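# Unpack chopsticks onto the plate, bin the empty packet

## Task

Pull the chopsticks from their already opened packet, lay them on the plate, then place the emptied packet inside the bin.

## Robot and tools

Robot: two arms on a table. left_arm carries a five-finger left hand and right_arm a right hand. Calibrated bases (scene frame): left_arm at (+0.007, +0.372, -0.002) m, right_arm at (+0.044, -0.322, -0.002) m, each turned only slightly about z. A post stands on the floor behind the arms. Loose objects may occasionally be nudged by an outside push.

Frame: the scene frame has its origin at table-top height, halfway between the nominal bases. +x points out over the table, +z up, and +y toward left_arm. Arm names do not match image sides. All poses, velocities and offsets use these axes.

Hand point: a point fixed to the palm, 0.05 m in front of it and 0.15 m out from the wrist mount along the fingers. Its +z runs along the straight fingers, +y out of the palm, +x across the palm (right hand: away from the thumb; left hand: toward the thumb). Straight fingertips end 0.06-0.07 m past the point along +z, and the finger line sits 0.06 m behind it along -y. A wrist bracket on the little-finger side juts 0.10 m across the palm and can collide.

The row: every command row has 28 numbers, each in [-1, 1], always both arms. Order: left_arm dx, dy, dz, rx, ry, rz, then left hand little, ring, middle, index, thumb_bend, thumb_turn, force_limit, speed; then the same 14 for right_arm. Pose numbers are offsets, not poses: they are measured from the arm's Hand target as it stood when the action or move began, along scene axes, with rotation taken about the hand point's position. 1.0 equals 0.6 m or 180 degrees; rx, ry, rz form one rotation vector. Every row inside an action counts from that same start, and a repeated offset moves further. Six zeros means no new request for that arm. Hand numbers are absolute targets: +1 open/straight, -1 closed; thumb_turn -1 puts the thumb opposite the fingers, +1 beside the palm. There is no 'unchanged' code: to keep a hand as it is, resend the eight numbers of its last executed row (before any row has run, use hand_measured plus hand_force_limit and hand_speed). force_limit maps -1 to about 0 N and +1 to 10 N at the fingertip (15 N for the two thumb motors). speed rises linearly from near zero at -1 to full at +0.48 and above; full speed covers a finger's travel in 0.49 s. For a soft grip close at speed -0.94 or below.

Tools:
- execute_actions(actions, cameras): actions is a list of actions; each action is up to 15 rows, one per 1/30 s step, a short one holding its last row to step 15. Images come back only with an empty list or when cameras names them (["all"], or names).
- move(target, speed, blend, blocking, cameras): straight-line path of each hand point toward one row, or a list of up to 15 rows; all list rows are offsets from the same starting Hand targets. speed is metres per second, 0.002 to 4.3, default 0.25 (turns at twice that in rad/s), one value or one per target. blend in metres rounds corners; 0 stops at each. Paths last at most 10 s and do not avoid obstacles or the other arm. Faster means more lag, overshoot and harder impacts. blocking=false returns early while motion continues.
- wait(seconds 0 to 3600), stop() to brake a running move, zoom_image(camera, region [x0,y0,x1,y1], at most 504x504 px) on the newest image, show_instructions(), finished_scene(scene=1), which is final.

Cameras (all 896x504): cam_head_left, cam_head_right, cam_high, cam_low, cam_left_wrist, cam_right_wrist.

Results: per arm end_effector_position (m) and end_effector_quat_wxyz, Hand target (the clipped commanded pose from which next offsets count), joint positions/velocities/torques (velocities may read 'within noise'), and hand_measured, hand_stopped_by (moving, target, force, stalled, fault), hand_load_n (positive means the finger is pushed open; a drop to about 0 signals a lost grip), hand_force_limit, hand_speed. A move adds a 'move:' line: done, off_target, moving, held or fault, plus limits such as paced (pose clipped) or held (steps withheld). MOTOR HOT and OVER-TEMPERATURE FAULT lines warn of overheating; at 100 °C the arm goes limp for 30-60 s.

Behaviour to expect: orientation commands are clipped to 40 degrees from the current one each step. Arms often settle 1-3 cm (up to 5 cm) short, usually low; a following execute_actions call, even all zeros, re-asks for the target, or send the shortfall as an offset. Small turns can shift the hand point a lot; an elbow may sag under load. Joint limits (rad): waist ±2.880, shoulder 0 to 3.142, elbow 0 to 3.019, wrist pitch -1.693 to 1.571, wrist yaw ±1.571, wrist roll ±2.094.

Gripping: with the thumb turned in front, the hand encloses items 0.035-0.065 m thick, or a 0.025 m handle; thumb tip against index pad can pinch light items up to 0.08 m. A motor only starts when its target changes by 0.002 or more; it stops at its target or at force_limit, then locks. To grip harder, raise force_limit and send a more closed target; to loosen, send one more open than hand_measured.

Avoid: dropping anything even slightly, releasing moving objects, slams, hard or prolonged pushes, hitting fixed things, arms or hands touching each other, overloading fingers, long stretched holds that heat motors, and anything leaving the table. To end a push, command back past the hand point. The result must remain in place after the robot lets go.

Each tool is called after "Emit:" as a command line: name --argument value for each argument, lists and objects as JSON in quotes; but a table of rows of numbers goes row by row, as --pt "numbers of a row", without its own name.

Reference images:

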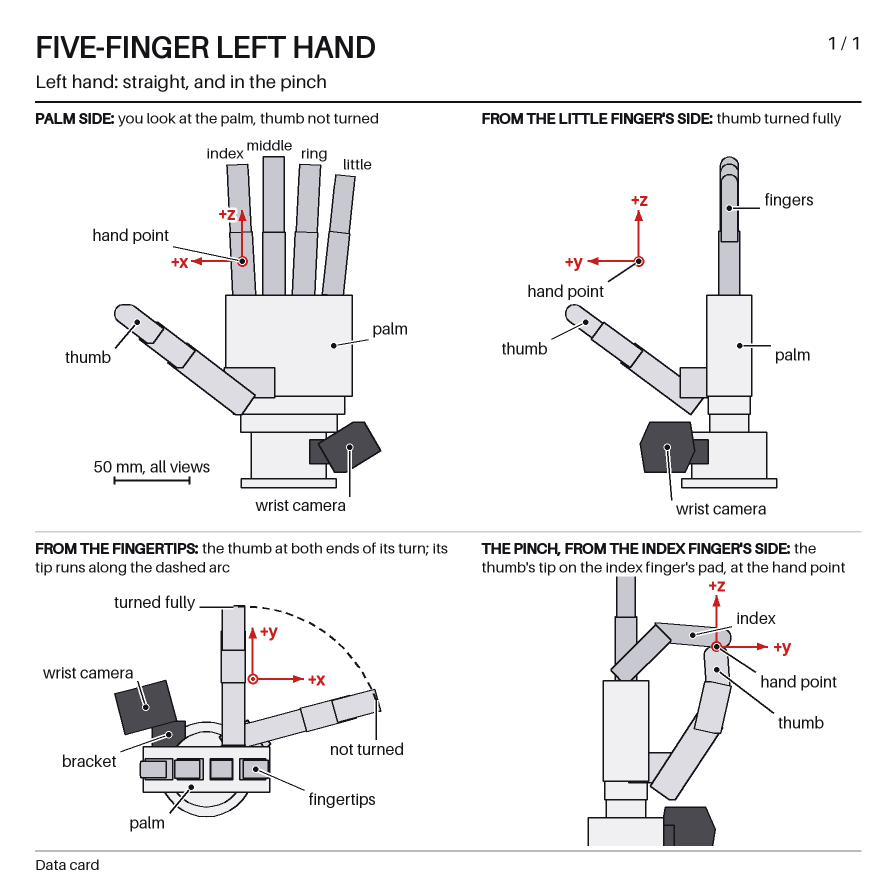

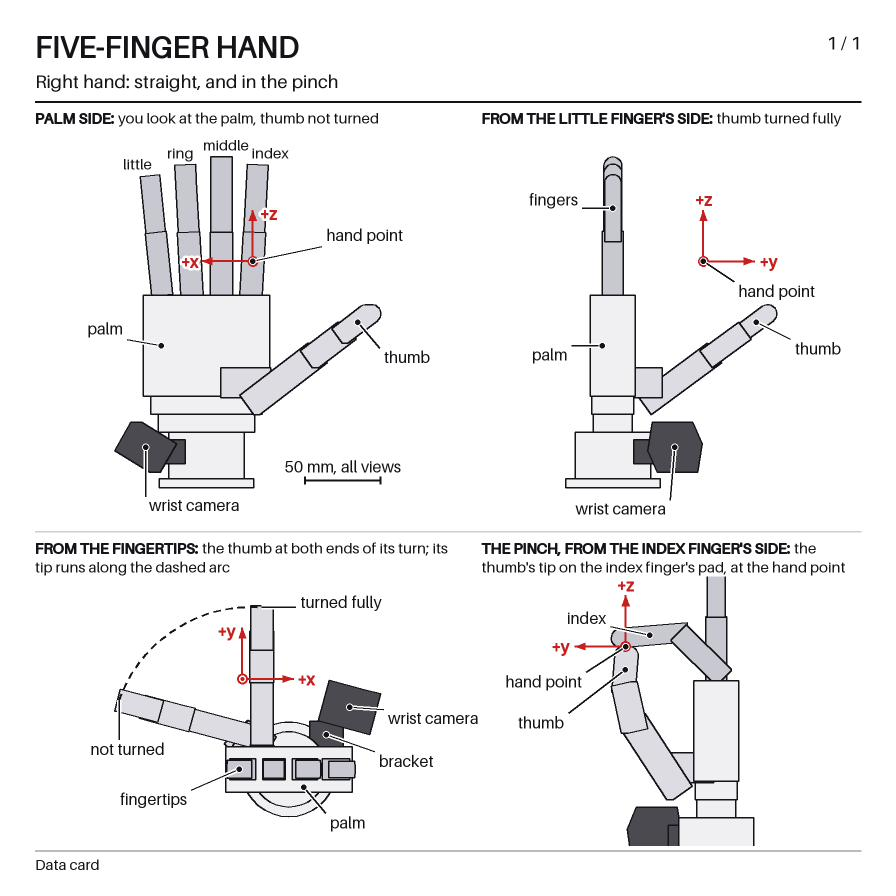

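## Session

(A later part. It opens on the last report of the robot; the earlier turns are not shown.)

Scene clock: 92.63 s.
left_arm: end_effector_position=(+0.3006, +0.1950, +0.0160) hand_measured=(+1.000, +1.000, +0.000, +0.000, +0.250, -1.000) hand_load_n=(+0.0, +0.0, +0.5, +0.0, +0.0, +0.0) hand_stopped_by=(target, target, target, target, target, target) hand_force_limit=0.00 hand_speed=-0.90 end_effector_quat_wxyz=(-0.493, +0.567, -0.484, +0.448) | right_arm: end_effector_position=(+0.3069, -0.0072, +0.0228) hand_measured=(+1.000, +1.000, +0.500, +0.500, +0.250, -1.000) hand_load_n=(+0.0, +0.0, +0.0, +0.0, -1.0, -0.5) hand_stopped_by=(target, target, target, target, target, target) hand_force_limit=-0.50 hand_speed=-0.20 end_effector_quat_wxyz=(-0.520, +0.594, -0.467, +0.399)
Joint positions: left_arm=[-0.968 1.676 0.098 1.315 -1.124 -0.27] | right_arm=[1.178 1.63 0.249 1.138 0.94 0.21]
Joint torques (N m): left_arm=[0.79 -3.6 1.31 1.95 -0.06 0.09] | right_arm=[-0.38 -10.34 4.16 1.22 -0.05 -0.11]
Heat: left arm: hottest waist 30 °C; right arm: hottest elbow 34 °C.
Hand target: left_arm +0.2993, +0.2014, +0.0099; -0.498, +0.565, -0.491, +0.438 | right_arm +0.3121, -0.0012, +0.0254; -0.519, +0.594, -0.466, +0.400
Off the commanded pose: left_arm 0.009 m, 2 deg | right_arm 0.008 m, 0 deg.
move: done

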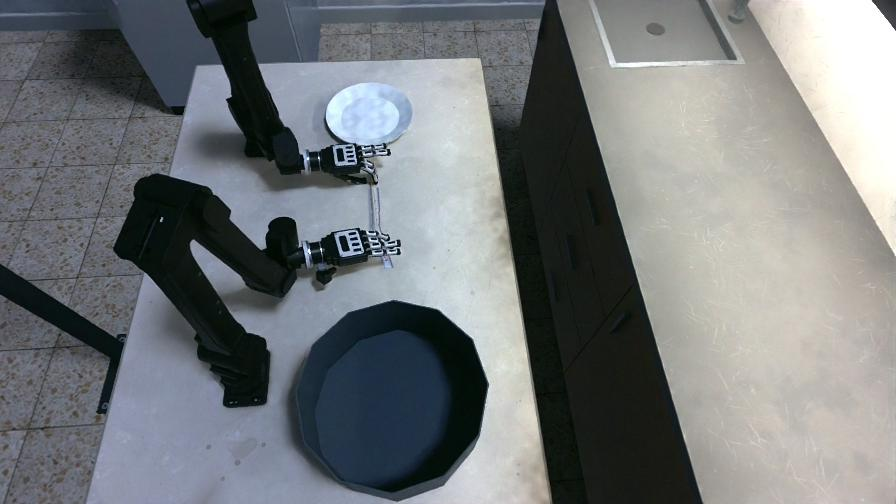

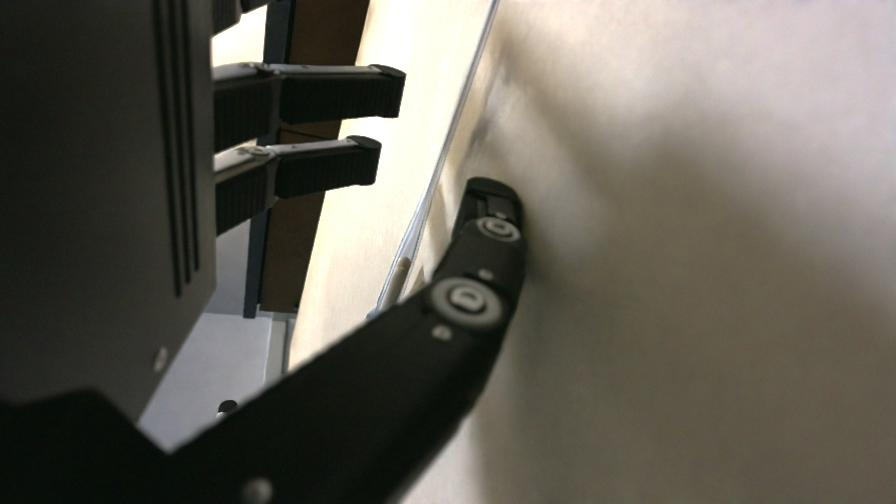

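Emit:
move --target '[0,0,0,0,0,0,1,1,0.0,0.0,0.25,-1,0.0,-0.9,0.012,0.0,0.005,0,0,0,1,1,0.5,0.5,0.25,-1,-0.5,-0.2]' --speed 0.05 --cameras '["cam_high","cam_right_wrist"]'

Emit:
zoom_image --camera "cam_high" --region '[340, 200, 420, 280]'

Emit:
zoom_image --camera "cam_right_wrist" --region '[350, 0, 650, 300]'

Scene clock: 93.43 s.
left_arm: end_effector_position=(+0.3006, +0.1950, +0.0160) hand_measured=(+1.000, +1.000, +0.000, +0.000, +0.250, -1.000) hand_load_n=(+0.0, +0.0, +0.0, +0.0, +0.0, +0.5) hand_stopped_by=(target, target, target, target, target, target) hand_force_limit=0.00 hand_speed=-0.90 end_effector_quat_wxyz=(-0.493, +0.567, -0.484, +0.448) | right_arm: end_effector_position=(+0.3122, -0.0059, +0.0234) hand_measured=(+1.000, +1.000, +0.500, +0.500, +0.250, -1.000) hand_load_n=(+0.0, +0.0, +0.0, +0.0, +0.0, +0.0) hand_stopped_by=(target, target, target, target, target, target) hand_force_limit=-0.50 hand_speed=-0.20 end_effector_quat_wxyz=(-0.519, +0.596, -0.467, +0.396)
Joint positions: left_arm=[-0.968 1.676 0.098 1.315 -1.124 -0.27] | right_arm=[1.157 1.623 0.256 1.124 0.912 0.206]
Joint torques (N m): left_arm=[0.79 -3.66 1.31 1.96 -0.07 0.1] | right_arm=[-1.14 -10.75 3.96 1.39 0.11 -0.12]
Heat: left arm: hottest waist 30 °C; right arm: hottest elbow 34 °C.
Hand target: left_arm +0.2993, +0.2014, +0.0099; -0.498, +0.565, -0.491, +0.438 | right_arm +0.3193, -0.0013, +0.0284; -0.519, +0.594, -0.466, +0.400
Off the commanded pose: left_arm 0.009 m, 2 deg | right_arm 0.010 m, 1 deg.
move: done

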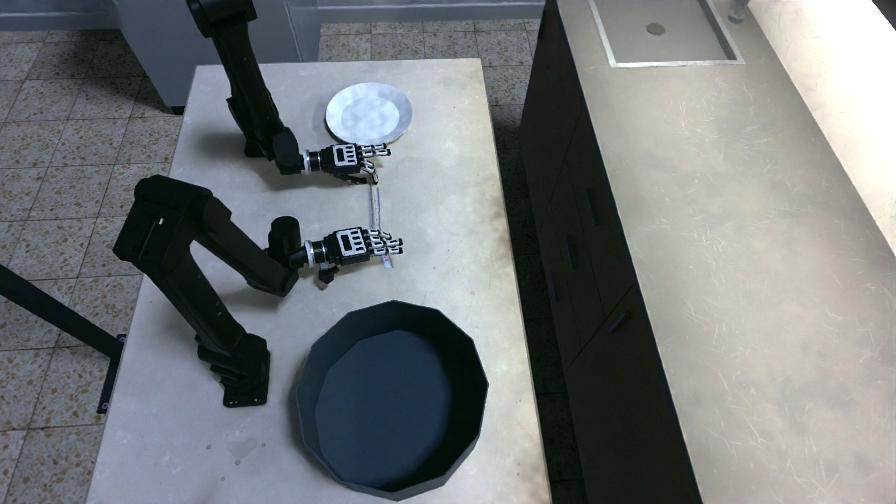

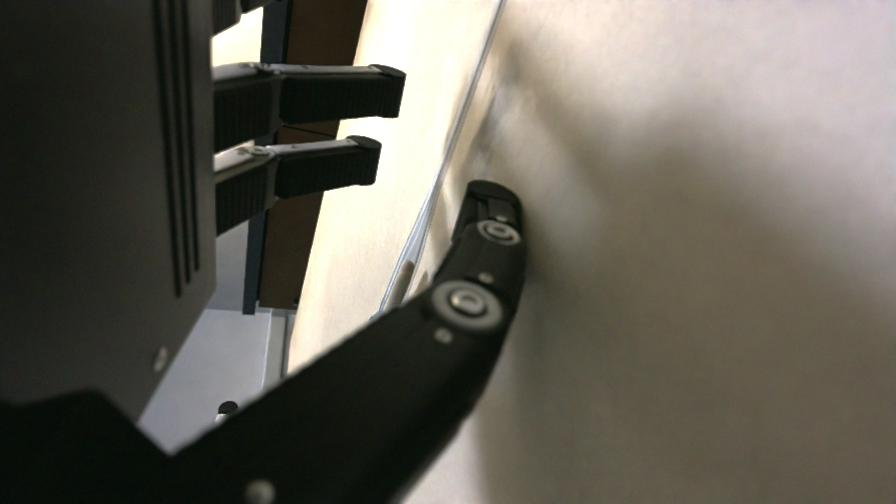

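Scaled by 6.300 from the camera's image (finer frame: 1280x720).

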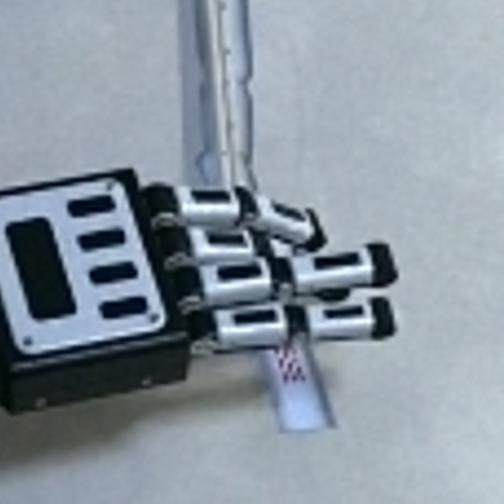

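Scaled by 1.680 from the camera's image (finer frame: 1280x720).

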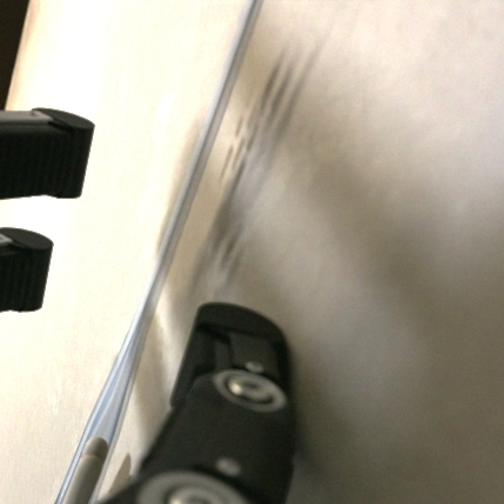

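Emit:
execute_actions --actions '[]' --cameras '["cam_high","cam_right_wrist"]'

Scene clock: 94.40 s.
left_arm: end_effector_position=(+0.3006, +0.1950, +0.0160) hand_measured=(+1.000, +1.000, +0.000, +0.000, +0.250, -1.000) hand_load_n=(+0.0, +0.0, +0.0, +0.0, +0.0, +0.0) hand_stopped_by=(target, target, target, target, target, target) hand_force_limit=0.00 hand_speed=-0.90 end_effector_quat_wxyz=(-0.493, +0.567, -0.484, +0.448) | right_arm: end_effector_position=(+0.3121, -0.0059, +0.0233) hand_measured=(+1.000, +1.000, +0.500, +0.500, +0.250, -1.000) hand_load_n=(+0.0, +0.0, +0.0, +0.0, -0.5, +0.0) hand_stopped_by=(target, target, target, target, target, target) hand_force_limit=-0.50 hand_speed=-0.20 end_effector_quat_wxyz=(-0.519, +0.597, -0.467, +0.396)
Joint positions: left_arm=[-0.968 1.676 0.098 1.315 -1.124 -0.27] | right_arm=[1.157 1.623 0.256 1.124 0.912 0.206]
Joint velocities: within noise
Joint torques (N m): left_arm=[0.79 -3.6 1.32 1.96 -0.06 0.09] | right_arm=[0.21 -10.58 4 1.26 0.09 -0.15]
Heat: left arm: hottest waist 30 °C; right arm: hottest elbow 34 °C.
Hand target: left_arm +0.2993, +0.2014, +0.0099; -0.498, +0.565, -0.491, +0.438 | right_arm +0.3192, -0.0012, +0.0284; -0.519, +0.594, -0.466, +0.400
Off the commanded pose: left_arm 0.009 m, 2 deg | right_arm 0.010 m, 1 deg.
Images, in order (width x height): cam_high 896x504, cam_right_wrist 896x504.

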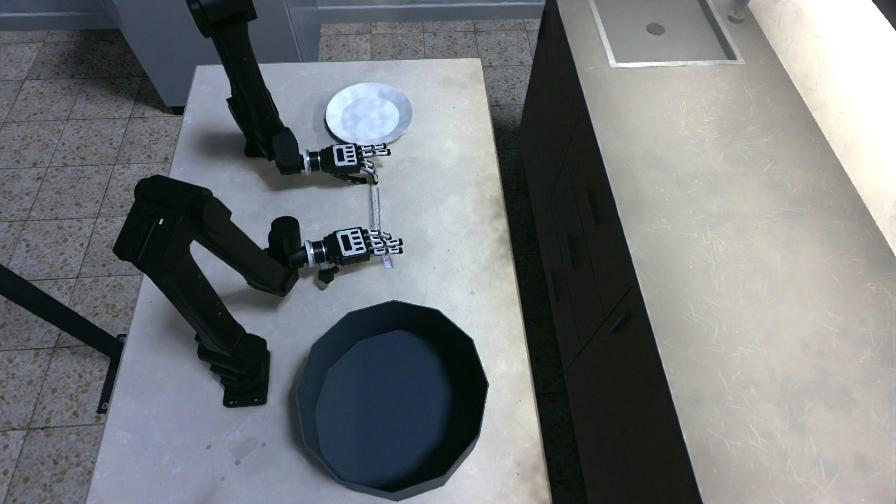

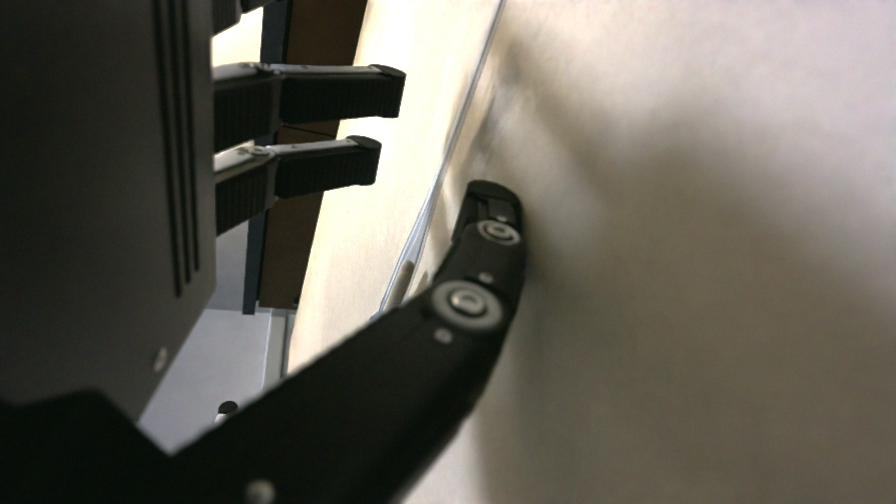

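Emit:
move --target '[0,0,0,0,0,0,1,1,0.0,0.0,0.25,-1,0.0,-0.9,0.015,0,0,0,0,0,1,1,0.5,0.5,0.25,-1,-0.5,-0.2]' --speed 0.05 --cameras '["cam_high","cam_right_wrist"]'

Emit:
zoom_image --camera "cam_high" --region '[340, 200, 420, 280]'

Scene clock: 95.20 s.
left_arm: end_effector_position=(+0.3006, +0.1950, +0.0160) hand_measured=(+1.000, +1.000, +0.000, +0.000, +0.250, -1.000) hand_load_n=(+0.0, +0.0, +0.5, +0.0, +0.0, +0.0) hand_stopped_by=(target, target, target, target, target, target) hand_force_limit=0.00 hand_speed=-0.90 end_effector_quat_wxyz=(-0.493, +0.567, -0.484, +0.448) | right_arm: end_effector_position=(+0.3211, -0.0061, +0.0248) hand_measured=(+1.000, +1.000, +0.500, +0.500, +0.250, -1.000) hand_load_n=(+0.0, +0.0, +0.0, -0.5, +0.0, +0.0) hand_stopped_by=(target, target, target, target, target, target) hand_force_limit=-0.50 hand_speed=-0.20 end_effector_quat_wxyz=(-0.519, +0.596, -0.468, +0.396)
Joint positions: left_arm=[-0.968 1.676 0.098 1.315 -1.124 -0.27] | right_arm=[1.125 1.623 0.265 1.124 0.882 0.196]
Joint torques (N m): left_arm=[0.79 -3.6 1.32 1.96 -0.07 0.1] | right_arm=[-0.79 -10.23 4.01 1.52 0.12 -0.17]
Heat: left arm: hottest wrist roll 30 °C; right arm: hottest elbow 34 °C.
Hand target: left_arm +0.2993, +0.2014, +0.0099; -0.498, +0.565, -0.491, +0.438 | right_arm +0.3283, -0.0014, +0.0284; -0.519, +0.594, -0.466, +0.400
Off the commanded pose: left_arm 0.009 m, 2 deg | right_arm 0.009 m, 1 deg.
move: done

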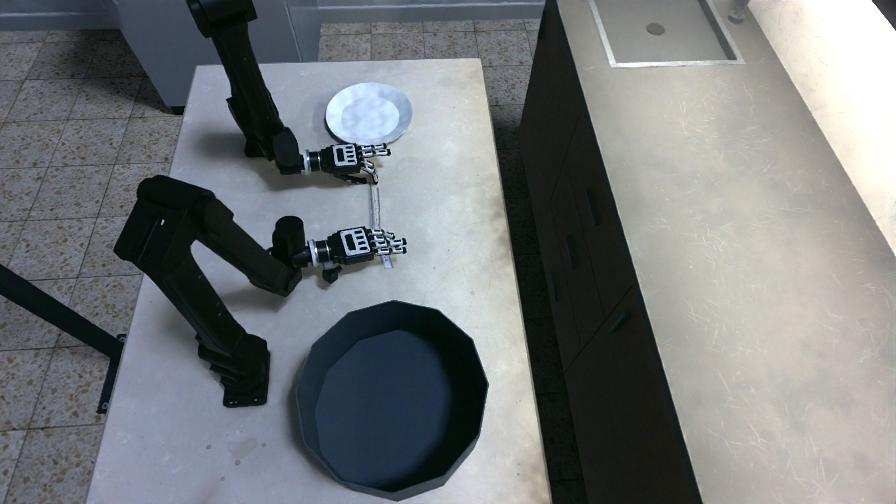

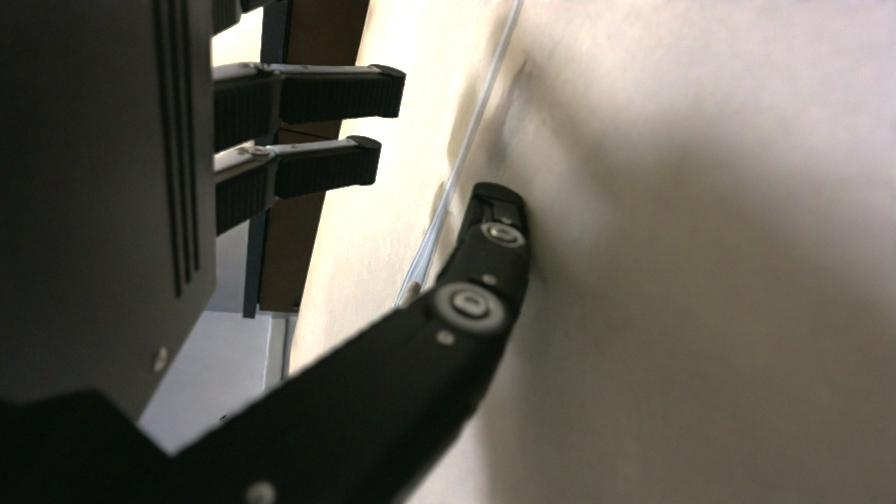

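Scaled by 6.300 from the camera's image (finer frame: 1280x720).

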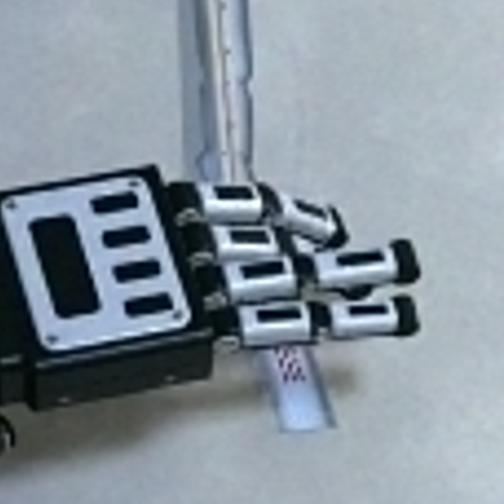

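Emit:
zoom_image --camera "cam_right_wrist" --region '[360, 60, 600, 320]'

Scaled by 1.938 from the camera's image (finer frame: 1280x720).

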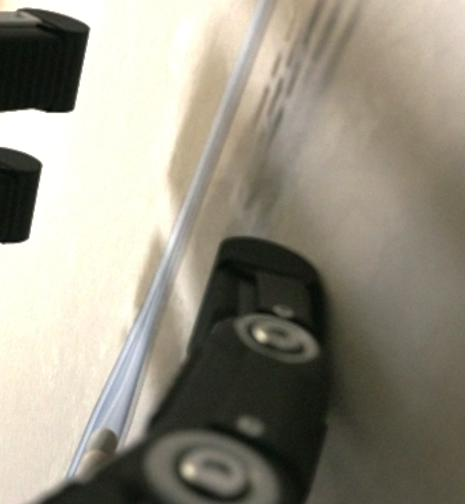

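Emit:
move --target '[0,0,0,0,0,0,1,1,0.0,0.0,0.25,-1,0.0,-0.9,0.01,0,0,0,0,0,1,1,0.5,0.5,0.25,-1,-0.5,-0.2]' --speed 0.05 --cameras '["cam_high","cam_right_wrist"]'

Emit:
zoom_image --camera "cam_right_wrist" --region '[360, 60, 600, 320]'

Emit:
zoom_image --camera "cam_high" --region '[340, 200, 420, 280]'

Scene clock: 96.70 s.
left_arm: end_effector_position=(+0.3006, +0.1950, +0.0160) hand_measured=(+1.000, +1.000, +0.000, +0.000, +0.250, -1.000) hand_load_n=(+0.0, +0.0, +0.0, +0.0, +0.0, +0.0) hand_stopped_by=(target, target, target, target, target, target) hand_force_limit=0.00 hand_speed=-0.90 end_effector_quat_wxyz=(-0.493, +0.567, -0.484, +0.448) | right_arm: end_effector_position=(+0.3268, -0.0057, +0.0260) hand_measured=(+1.000, +1.000, +0.500, +0.500, +0.250, -1.000) hand_load_n=(+0.0, +0.0, +0.0, +0.0, +0.0, +0.0) hand_stopped_by=(target, target, target, target, target, target) hand_force_limit=-0.50 hand_speed=-0.20 end_effector_quat_wxyz=(-0.520, +0.596, -0.467, +0.395)
Joint positions: left_arm=[-0.968 1.676 0.098 1.315 -1.124 -0.27] | right_arm=[1.106 1.623 0.271 1.124 0.862 0.189]
Joint torques (N m): left_arm=[0.85 -3.6 1.35 1.96 -0.06 0.1] | right_arm=[-0.67 -9.76 4.23 1.61 0.06 -0.16]
Heat: left arm: hottest wrist roll 30 °C; right arm: hottest elbow 34 °C.
Hand target: left_arm +0.2993, +0.2014, +0.0099; -0.498, +0.565, -0.491, +0.438 | right_arm +0.3341, -0.0013, +0.0283; -0.519, +0.594, -0.466, +0.400
Off the commanded pose: left_arm 0.009 m, 2 deg | right_arm 0.009 m, 1 deg.
move: done

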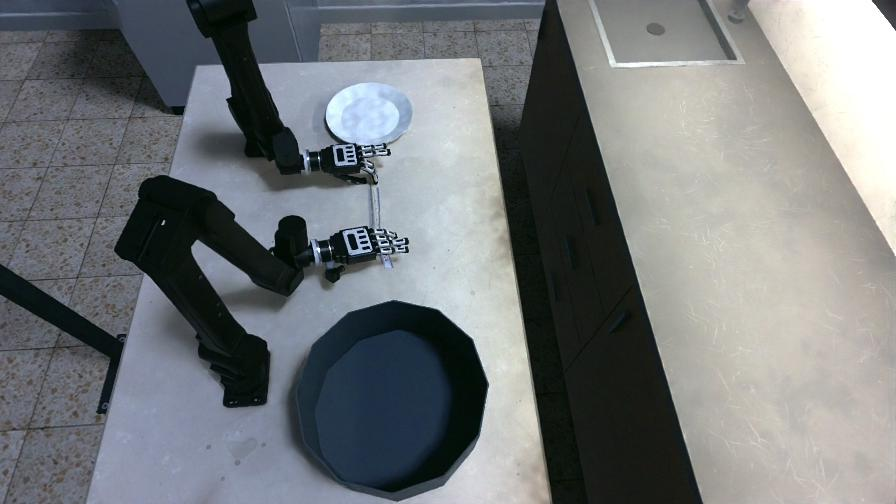

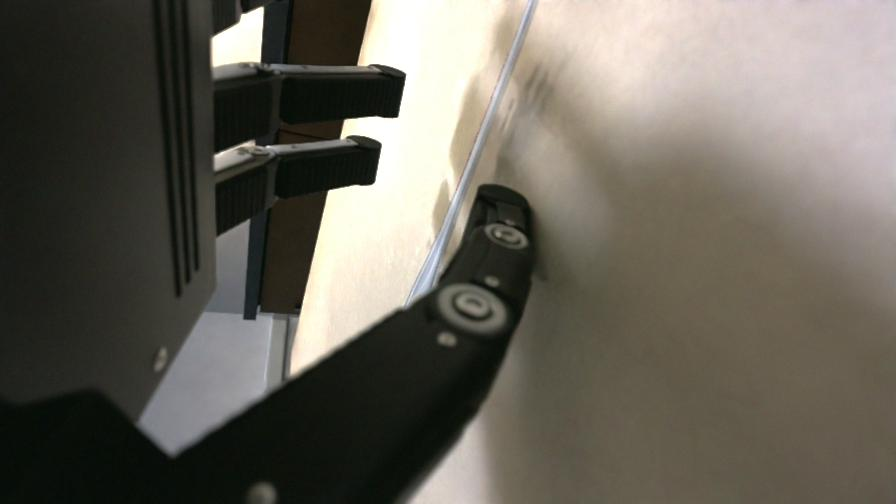

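Scaled by 1.938 from the camera's image (finer frame: 1280x720).

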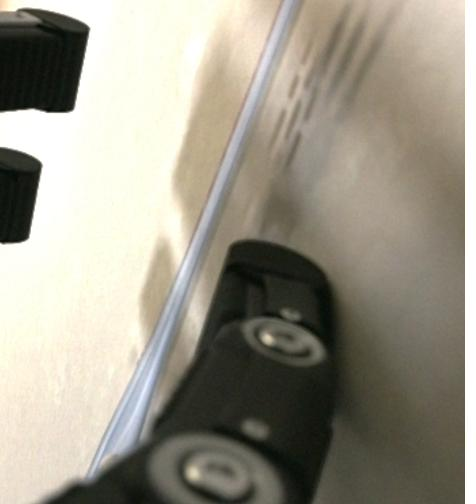

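Scaled by 6.300 from the camera's image (finer frame: 1280x720).

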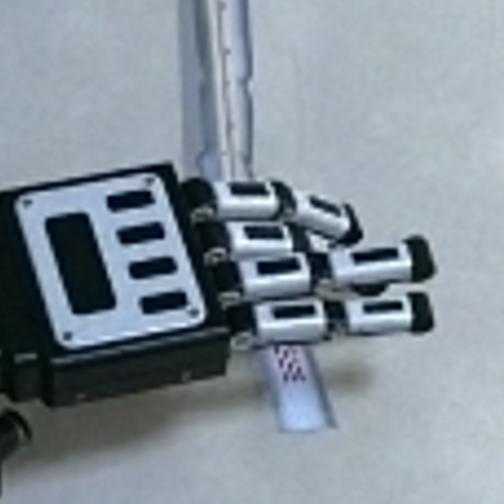

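Emit:
execute_actions --actions '[]' --cameras '["cam_low","cam_head_left","cam_head_right"]'

Scene clock: 96.90 s.
left_arm: end_effector_position=(+0.3006, +0.1950, +0.0160) hand_measured=(+1.000, +1.000, +0.000, +0.000, +0.250, -1.000) hand_load_n=(-0.5, +0.0, +0.5, +0.0, +0.0, +0.0) hand_stopped_by=(target, target, target, target, target, target) hand_force_limit=0.00 hand_speed=-0.90 end_effector_quat_wxyz=(-0.493, +0.567, -0.484, +0.448) | right_arm: end_effector_position=(+0.3268, -0.0057, +0.0259) hand_measured=(+1.000, +1.000, +0.500, +0.500, +0.250, -1.000) hand_load_n=(+0.0, +0.0, +0.0, +0.0, +0.0, +0.0) hand_stopped_by=(target, target, target, target, target, target) hand_force_limit=-0.50 hand_speed=-0.20 end_effector_quat_wxyz=(-0.520, +0.596, -0.467, +0.395)
Joint positions: left_arm=[-0.968 1.676 0.098 1.315 -1.124 -0.27] | right_arm=[1.106 1.623 0.271 1.124 0.862 0.189]
Joint velocities: within noise
Joint torques (N m): left_arm=[0.85 -3.66 1.33 1.96 -0.07 0.09] | right_arm=[0.32 -9.58 4.15 1.7 0.12 -0.11]
Heat: left arm: hottest wrist roll 30 °C; right arm: hottest elbow 34 °C.
Hand target: left_arm +0.2993, +0.2014, +0.0099; -0.498, +0.565, -0.491, +0.438 | right_arm +0.3342, -0.0013, +0.0283; -0.519, +0.594, -0.466, +0.400
Off the commanded pose: left_arm 0.009 m, 2 deg | right_arm 0.009 m, 1 deg.
Images, in order (width x height): cam_head_left 896x504, cam_head_right 896x504, cam_low 896x504.

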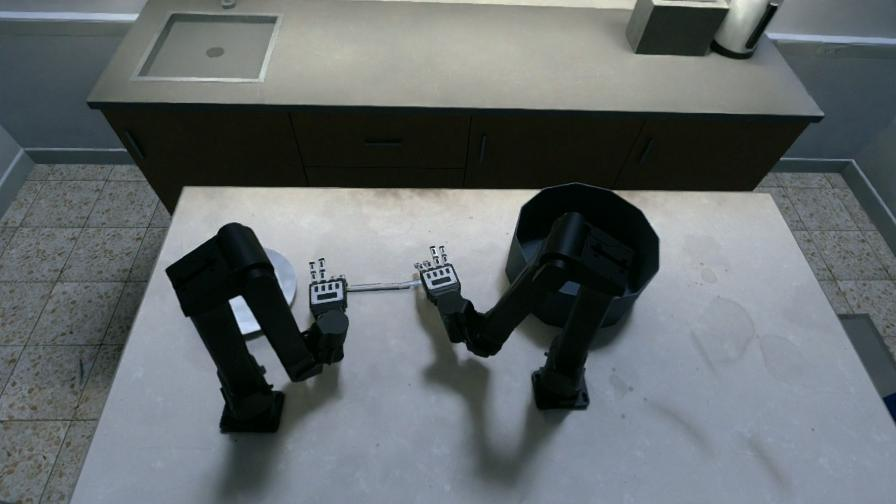

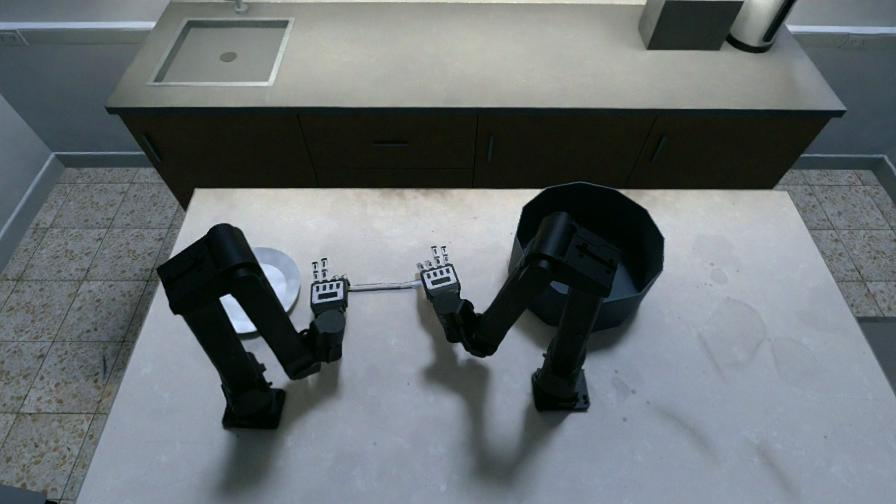

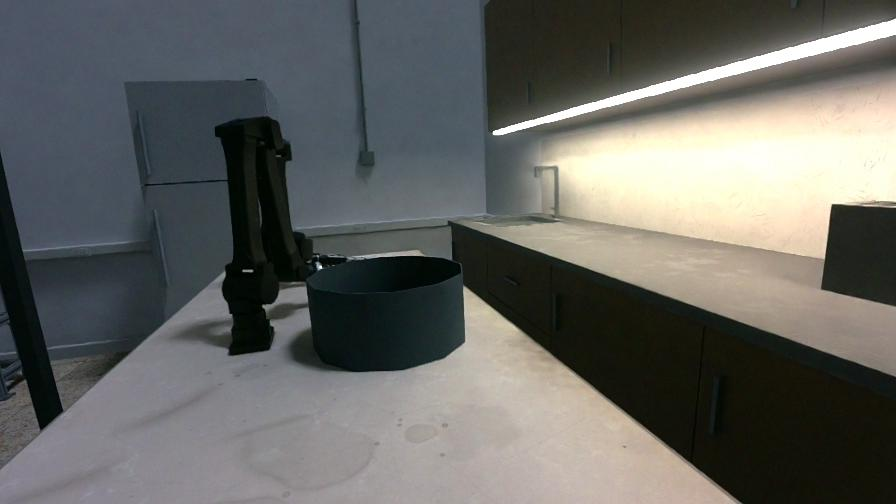

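Emit:
move --target '[0,0,0,0,0,0,1,1,0.0,0.0,0.25,-1,0.0,-0.9,0.008,0,0,0,0,0,1,1,0.5,0.5,0.25,-1,-0.5,-0.2]' --speed 0.05 --cameras '["cam_high","cam_right_wrist"]'

Emit:
zoom_image --camera "cam_right_wrist" --region '[360, 60, 600, 320]'

Scene clock: 97.67 s.
left_arm: end_effector_position=(+0.3006, +0.1950, +0.0160) hand_measured=(+1.000, +1.000, +0.000, +0.000, +0.250, -1.000) hand_load_n=(+0.0, +0.0, +0.5, +0.0, +0.0, +0.0) hand_stopped_by=(target, target, target, target, target, target) hand_force_limit=0.00 hand_speed=-0.90 end_effector_quat_wxyz=(-0.493, +0.567, -0.484, +0.448) | right_arm: end_effector_position=(+0.3316, -0.0056, +0.0270) hand_measured=(+1.000, +1.000, +0.500, +0.500, +0.250, -1.000) hand_load_n=(+0.0, +0.0, +0.0, +0.0, +0.0, +0.0) hand_stopped_by=(target, target, target, target, target, target) hand_force_limit=-0.50 hand_speed=-0.20 end_effector_quat_wxyz=(-0.520, +0.595, -0.468, +0.395)
Joint positions: left_arm=[-0.968 1.676 0.098 1.315 -1.124 -0.27] | right_arm=[1.09 1.623 0.277 1.124 0.847 0.184]
Joint torques (N m): left_arm=[0.85 -3.55 1.32 1.96 -0.06 0.09] | right_arm=[-0.91 -10.29 4.29 1.84 0.12 -0.14]
Heat: left arm: hottest wrist roll 30 °C; right arm: hottest elbow 34 °C.
Hand target: left_arm +0.2993, +0.2014, +0.0099; -0.498, +0.565, -0.491, +0.438 | right_arm +0.3390, -0.0013, +0.0284; -0.519, +0.594, -0.466, +0.400
Off the commanded pose: left_arm 0.009 m, 2 deg | right_arm 0.009 m, 1 deg.
move: done

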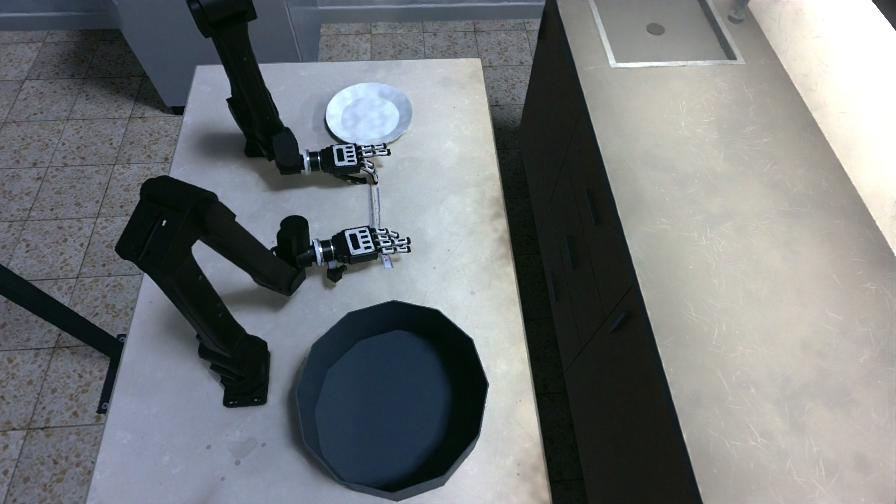

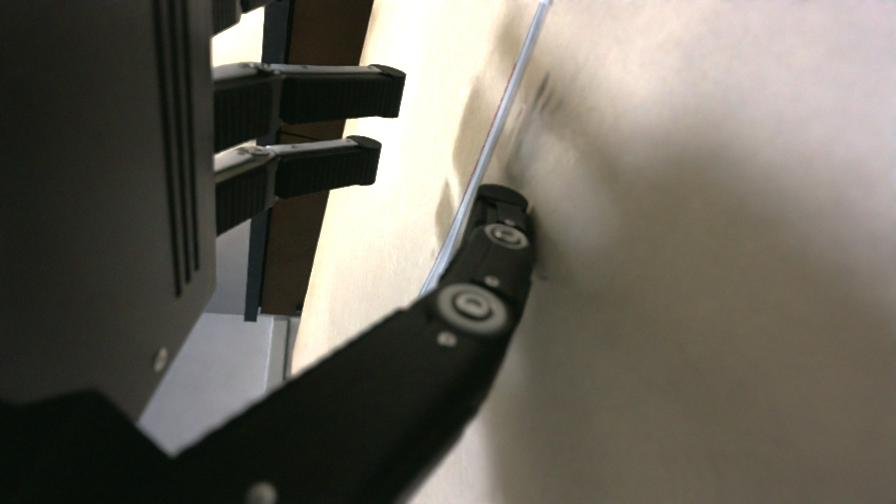

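Scaled by 1.938 from the camera's image (finer frame: 1280x720).

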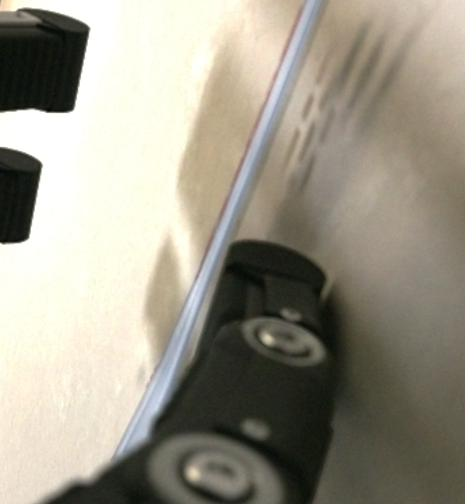

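Emit:
execute_actions --actions '[]' --cameras '["cam_high","cam_head_left","cam_head_right","cam_left_wrist"]'

Emit:
zoom_image --camera "cam_head_left" --region '[390, 240, 490, 300]'

Emit:
zoom_image --camera "cam_high" --region '[350, 210, 420, 280]'

Scene clock: 98.47 s.
left_arm: end_effector_position=(+0.3006, +0.1950, +0.0160) hand_measured=(+1.000, +1.000, +0.000, +0.000, +0.250, -1.000) hand_load_n=(+0.0, +0.0, +0.0, +0.0, +0.0, +0.0) hand_stopped_by=(target, target, target, target, target, target) hand_force_limit=0.00 hand_speed=-0.90 end_effector_quat_wxyz=(-0.493, +0.567, -0.484, +0.448) | right_arm: end_effector_position=(+0.3316, -0.0055, +0.0270) hand_measured=(+1.000, +1.000, +0.500, +0.500, +0.250, -1.000) hand_load_n=(+0.0, +0.0, +0.0, +0.0, +0.0, +0.0) hand_stopped_by=(target, target, target, target, target, target) hand_force_limit=-0.50 hand_speed=-0.20 end_effector_quat_wxyz=(-0.520, +0.595, -0.468, +0.395)
Joint positions: left_arm=[-0.968 1.676 0.098 1.315 -1.124 -0.27] | right_arm=[1.09 1.623 0.277 1.124 0.847 0.184]
Joint velocities: within noise
Joint torques (N m): left_arm=[0.85 -3.6 1.32 1.98 -0.07 0.09] | right_arm=[-0.44 -9.7 4.29 1.94 0.09 -0.13]
Heat: left arm: hottest wrist roll 30 °C; right arm: hottest elbow 34 °C.
Hand target: left_arm +0.2993, +0.2014, +0.0099; -0.498, +0.565, -0.491, +0.438 | right_arm +0.3390, -0.0013, +0.0284; -0.519, +0.594, -0.466, +0.400
Off the commanded pose: left_arm 0.009 m, 2 deg | right_arm 0.009 m, 1 deg.
Images, in order (width x height): cam_head_left 896x504, cam_head_right 896x504, cam_high 896x504, cam_left_wrist 896x504.

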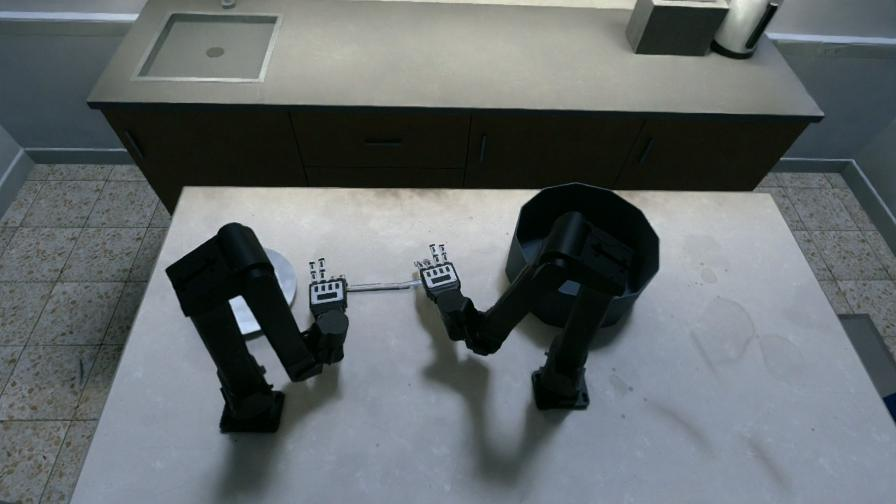

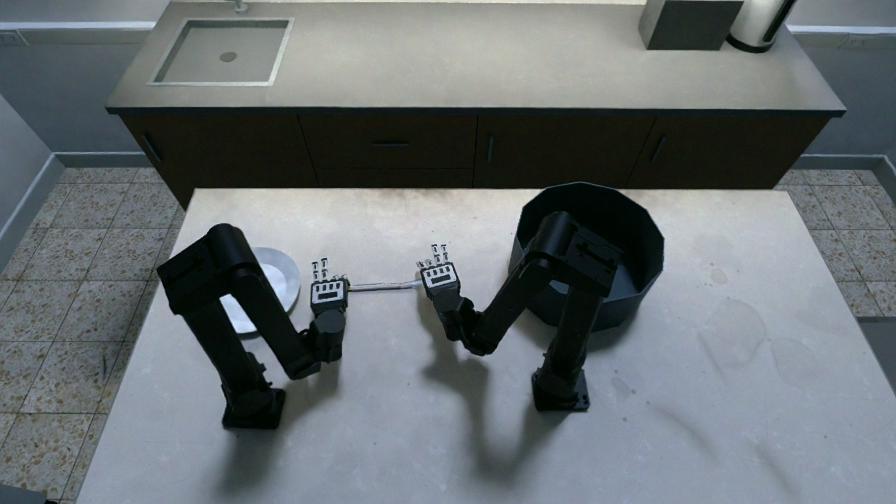

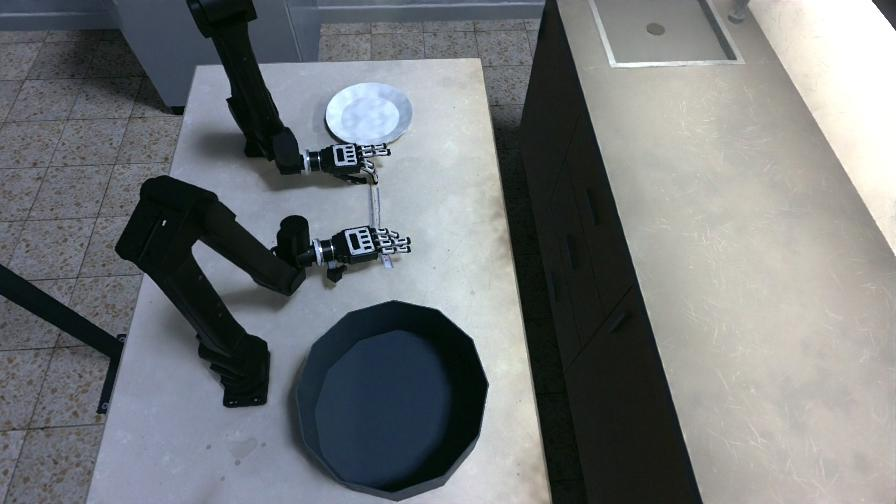

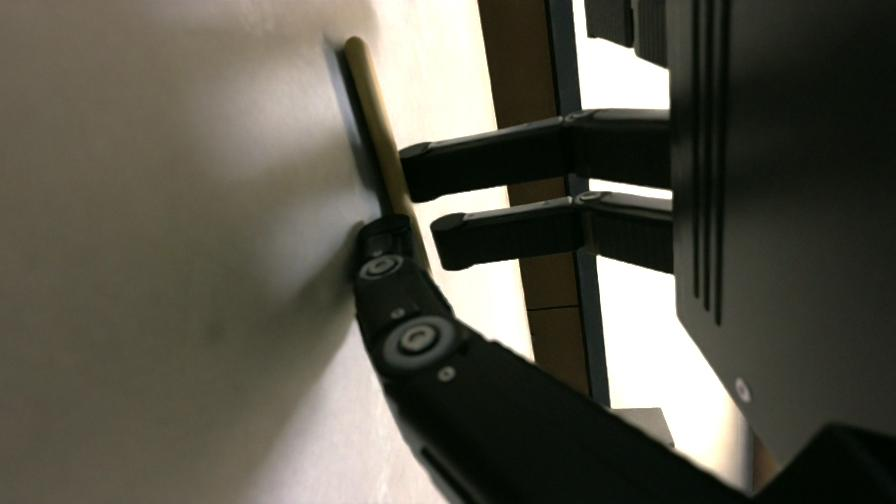

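Scaled by 5.040 from the camera's image (finer frame: 1280x720).

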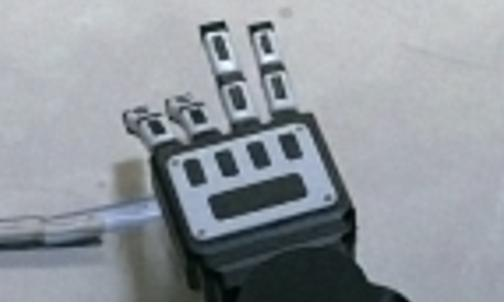

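Scaled by 7.200 from the camera's image (finer frame: 1280x720).

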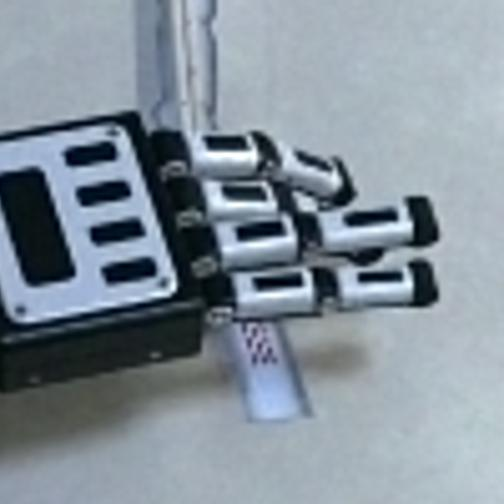

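Emit:
move --target '[0,0,0,0,0,0,1,1,0.0,0.0,0.25,-1,0.0,-0.9,-0.02,0,0.0,0,0,0,1,1,0.5,0.5,0.05,-1,-0.5,-0.5]' --speed 0.05 --cameras '["cam_right_wrist"]'

Scene clock: 102.33 s.
left_arm: end_effector_position=(+0.3006, +0.1950, +0.0160) hand_measured=(+1.000, +1.000, +0.000, +0.000, +0.250, -1.000) hand_load_n=(+0.0, +0.0, +0.5, +0.0, +0.0, +0.0) hand_stopped_by=(target, target, target, target, target, target) hand_force_limit=0.00 hand_speed=-0.90 end_effector_quat_wxyz=(-0.493, +0.567, -0.484, +0.448) | right_arm: end_effector_position=(+0.3292, -0.0064, +0.0279) hand_measured=(+1.000, +1.000, +0.500, +0.500, +0.050, -1.000) hand_load_n=(+0.0, +0.0, +0.0, +0.0, +0.0, +0.0) hand_stopped_by=(target, target, target, target, target, target) hand_force_limit=-0.50 hand_speed=-0.50 end_effector_quat_wxyz=(-0.518, +0.591, -0.470, +0.402)
Joint positions: left_arm=[-0.968 1.676 0.098 1.315 -1.124 -0.27] | right_arm=[1.107 1.623 0.277 1.124 0.88 0.184]
Joint torques (N m): left_arm=[0.97 -3.66 1.33 1.95 -0.06 0.09] | right_arm=[1.14 -10.99 3.37 1.57 0.34 -0.03]
Heat: left arm: hottest wrist roll 30 °C; right arm: hottest elbow 34 °C.
Hand target: left_arm +0.2993, +0.2014, +0.0099; -0.498, +0.565, -0.491, +0.438 | right_arm +0.3270, -0.0013, +0.0284; -0.519, +0.594, -0.466, +0.400
Off the commanded pose: left_arm 0.009 m, 2 deg | right_arm 0.006 m, 1 deg.
move: done

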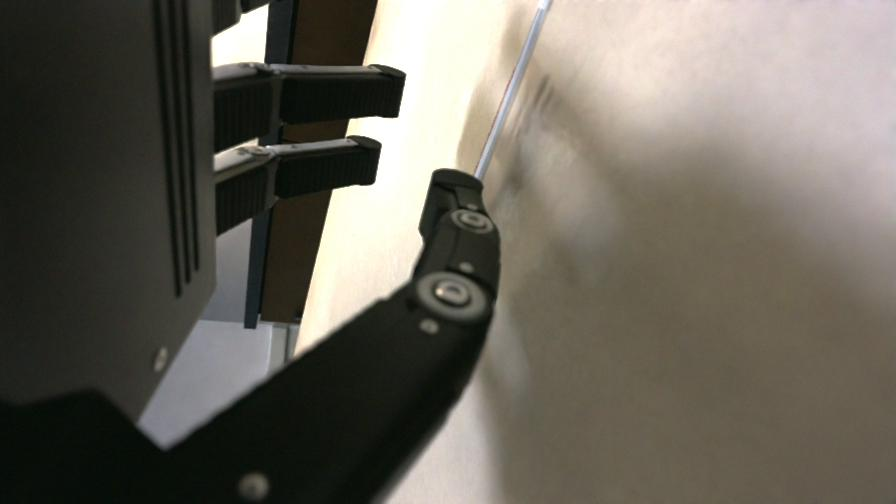

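Emit:
move --target '[0,0,0,0,0,0,1,1,0.0,0.0,0.25,-1,0.0,-0.9,-0.012,0,-0.01,0,0,0,1,1,0.5,0.5,0.05,-1,-0.5,-0.5]' --speed 0.05 --cameras '["cam_right_wrist"]'

Scene clock: 103.23 s.
left_arm: end_effector_position=(+0.3006, +0.1950, +0.0160) hand_measured=(+1.000, +1.000, +0.000, +0.000, +0.250, -1.000) hand_load_n=(-0.5, +0.0, +0.5, +0.0, +0.0, +0.0) hand_stopped_by=(target, target, target, target, target, target) hand_force_limit=0.00 hand_speed=-0.90 end_effector_quat_wxyz=(-0.493, +0.567, -0.484, +0.448) | right_arm: end_effector_position=(+0.3233, -0.0043, +0.0259) hand_measured=(+1.000, +1.000, +0.500, +0.500, +0.050, -1.000) hand_load_n=(+0.0, +0.0, +0.0, +0.0, +0.0, +0.0) hand_stopped_by=(target, target, target, target, target, target) hand_force_limit=-0.50 hand_speed=-0.50 end_effector_quat_wxyz=(-0.516, +0.593, -0.467, +0.404)
Joint positions: left_arm=[-0.968 1.676 0.098 1.315 -1.124 -0.27] | right_arm=[1.131 1.629 0.277 1.124 0.904 0.184]
Joint torques (N m): left_arm=[0.91 -3.6 1.32 1.98 -0.07 0.09] | right_arm=[0.79 -9.47 2.89 2.4 0.35 0.08]
Heat: left arm: hottest wrist roll 30 °C; right arm: hottest elbow 34 °C.
Hand target: left_arm +0.2993, +0.2014, +0.0099; -0.498, +0.565, -0.491, +0.438 | right_arm +0.3197, -0.0012, +0.0224; -0.519, +0.594, -0.466, +0.400
Off the commanded pose: left_arm 0.009 m, 2 deg | right_arm 0.006 m, 1 deg.
move: done

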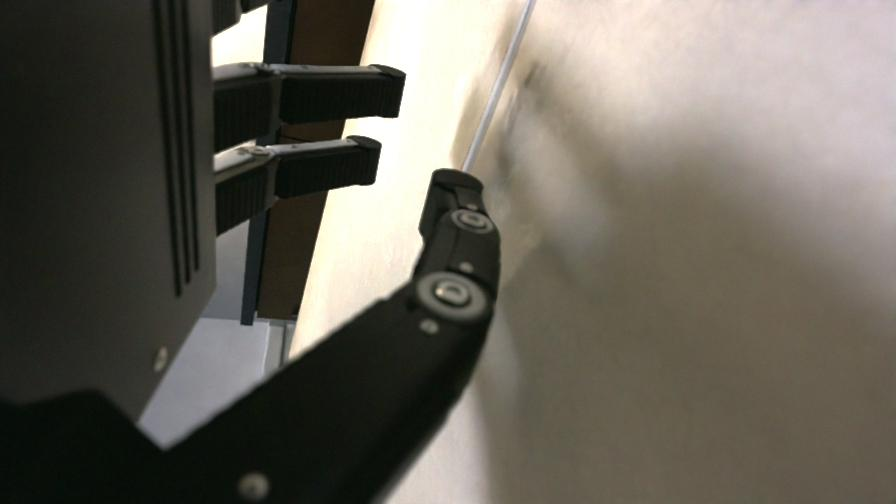

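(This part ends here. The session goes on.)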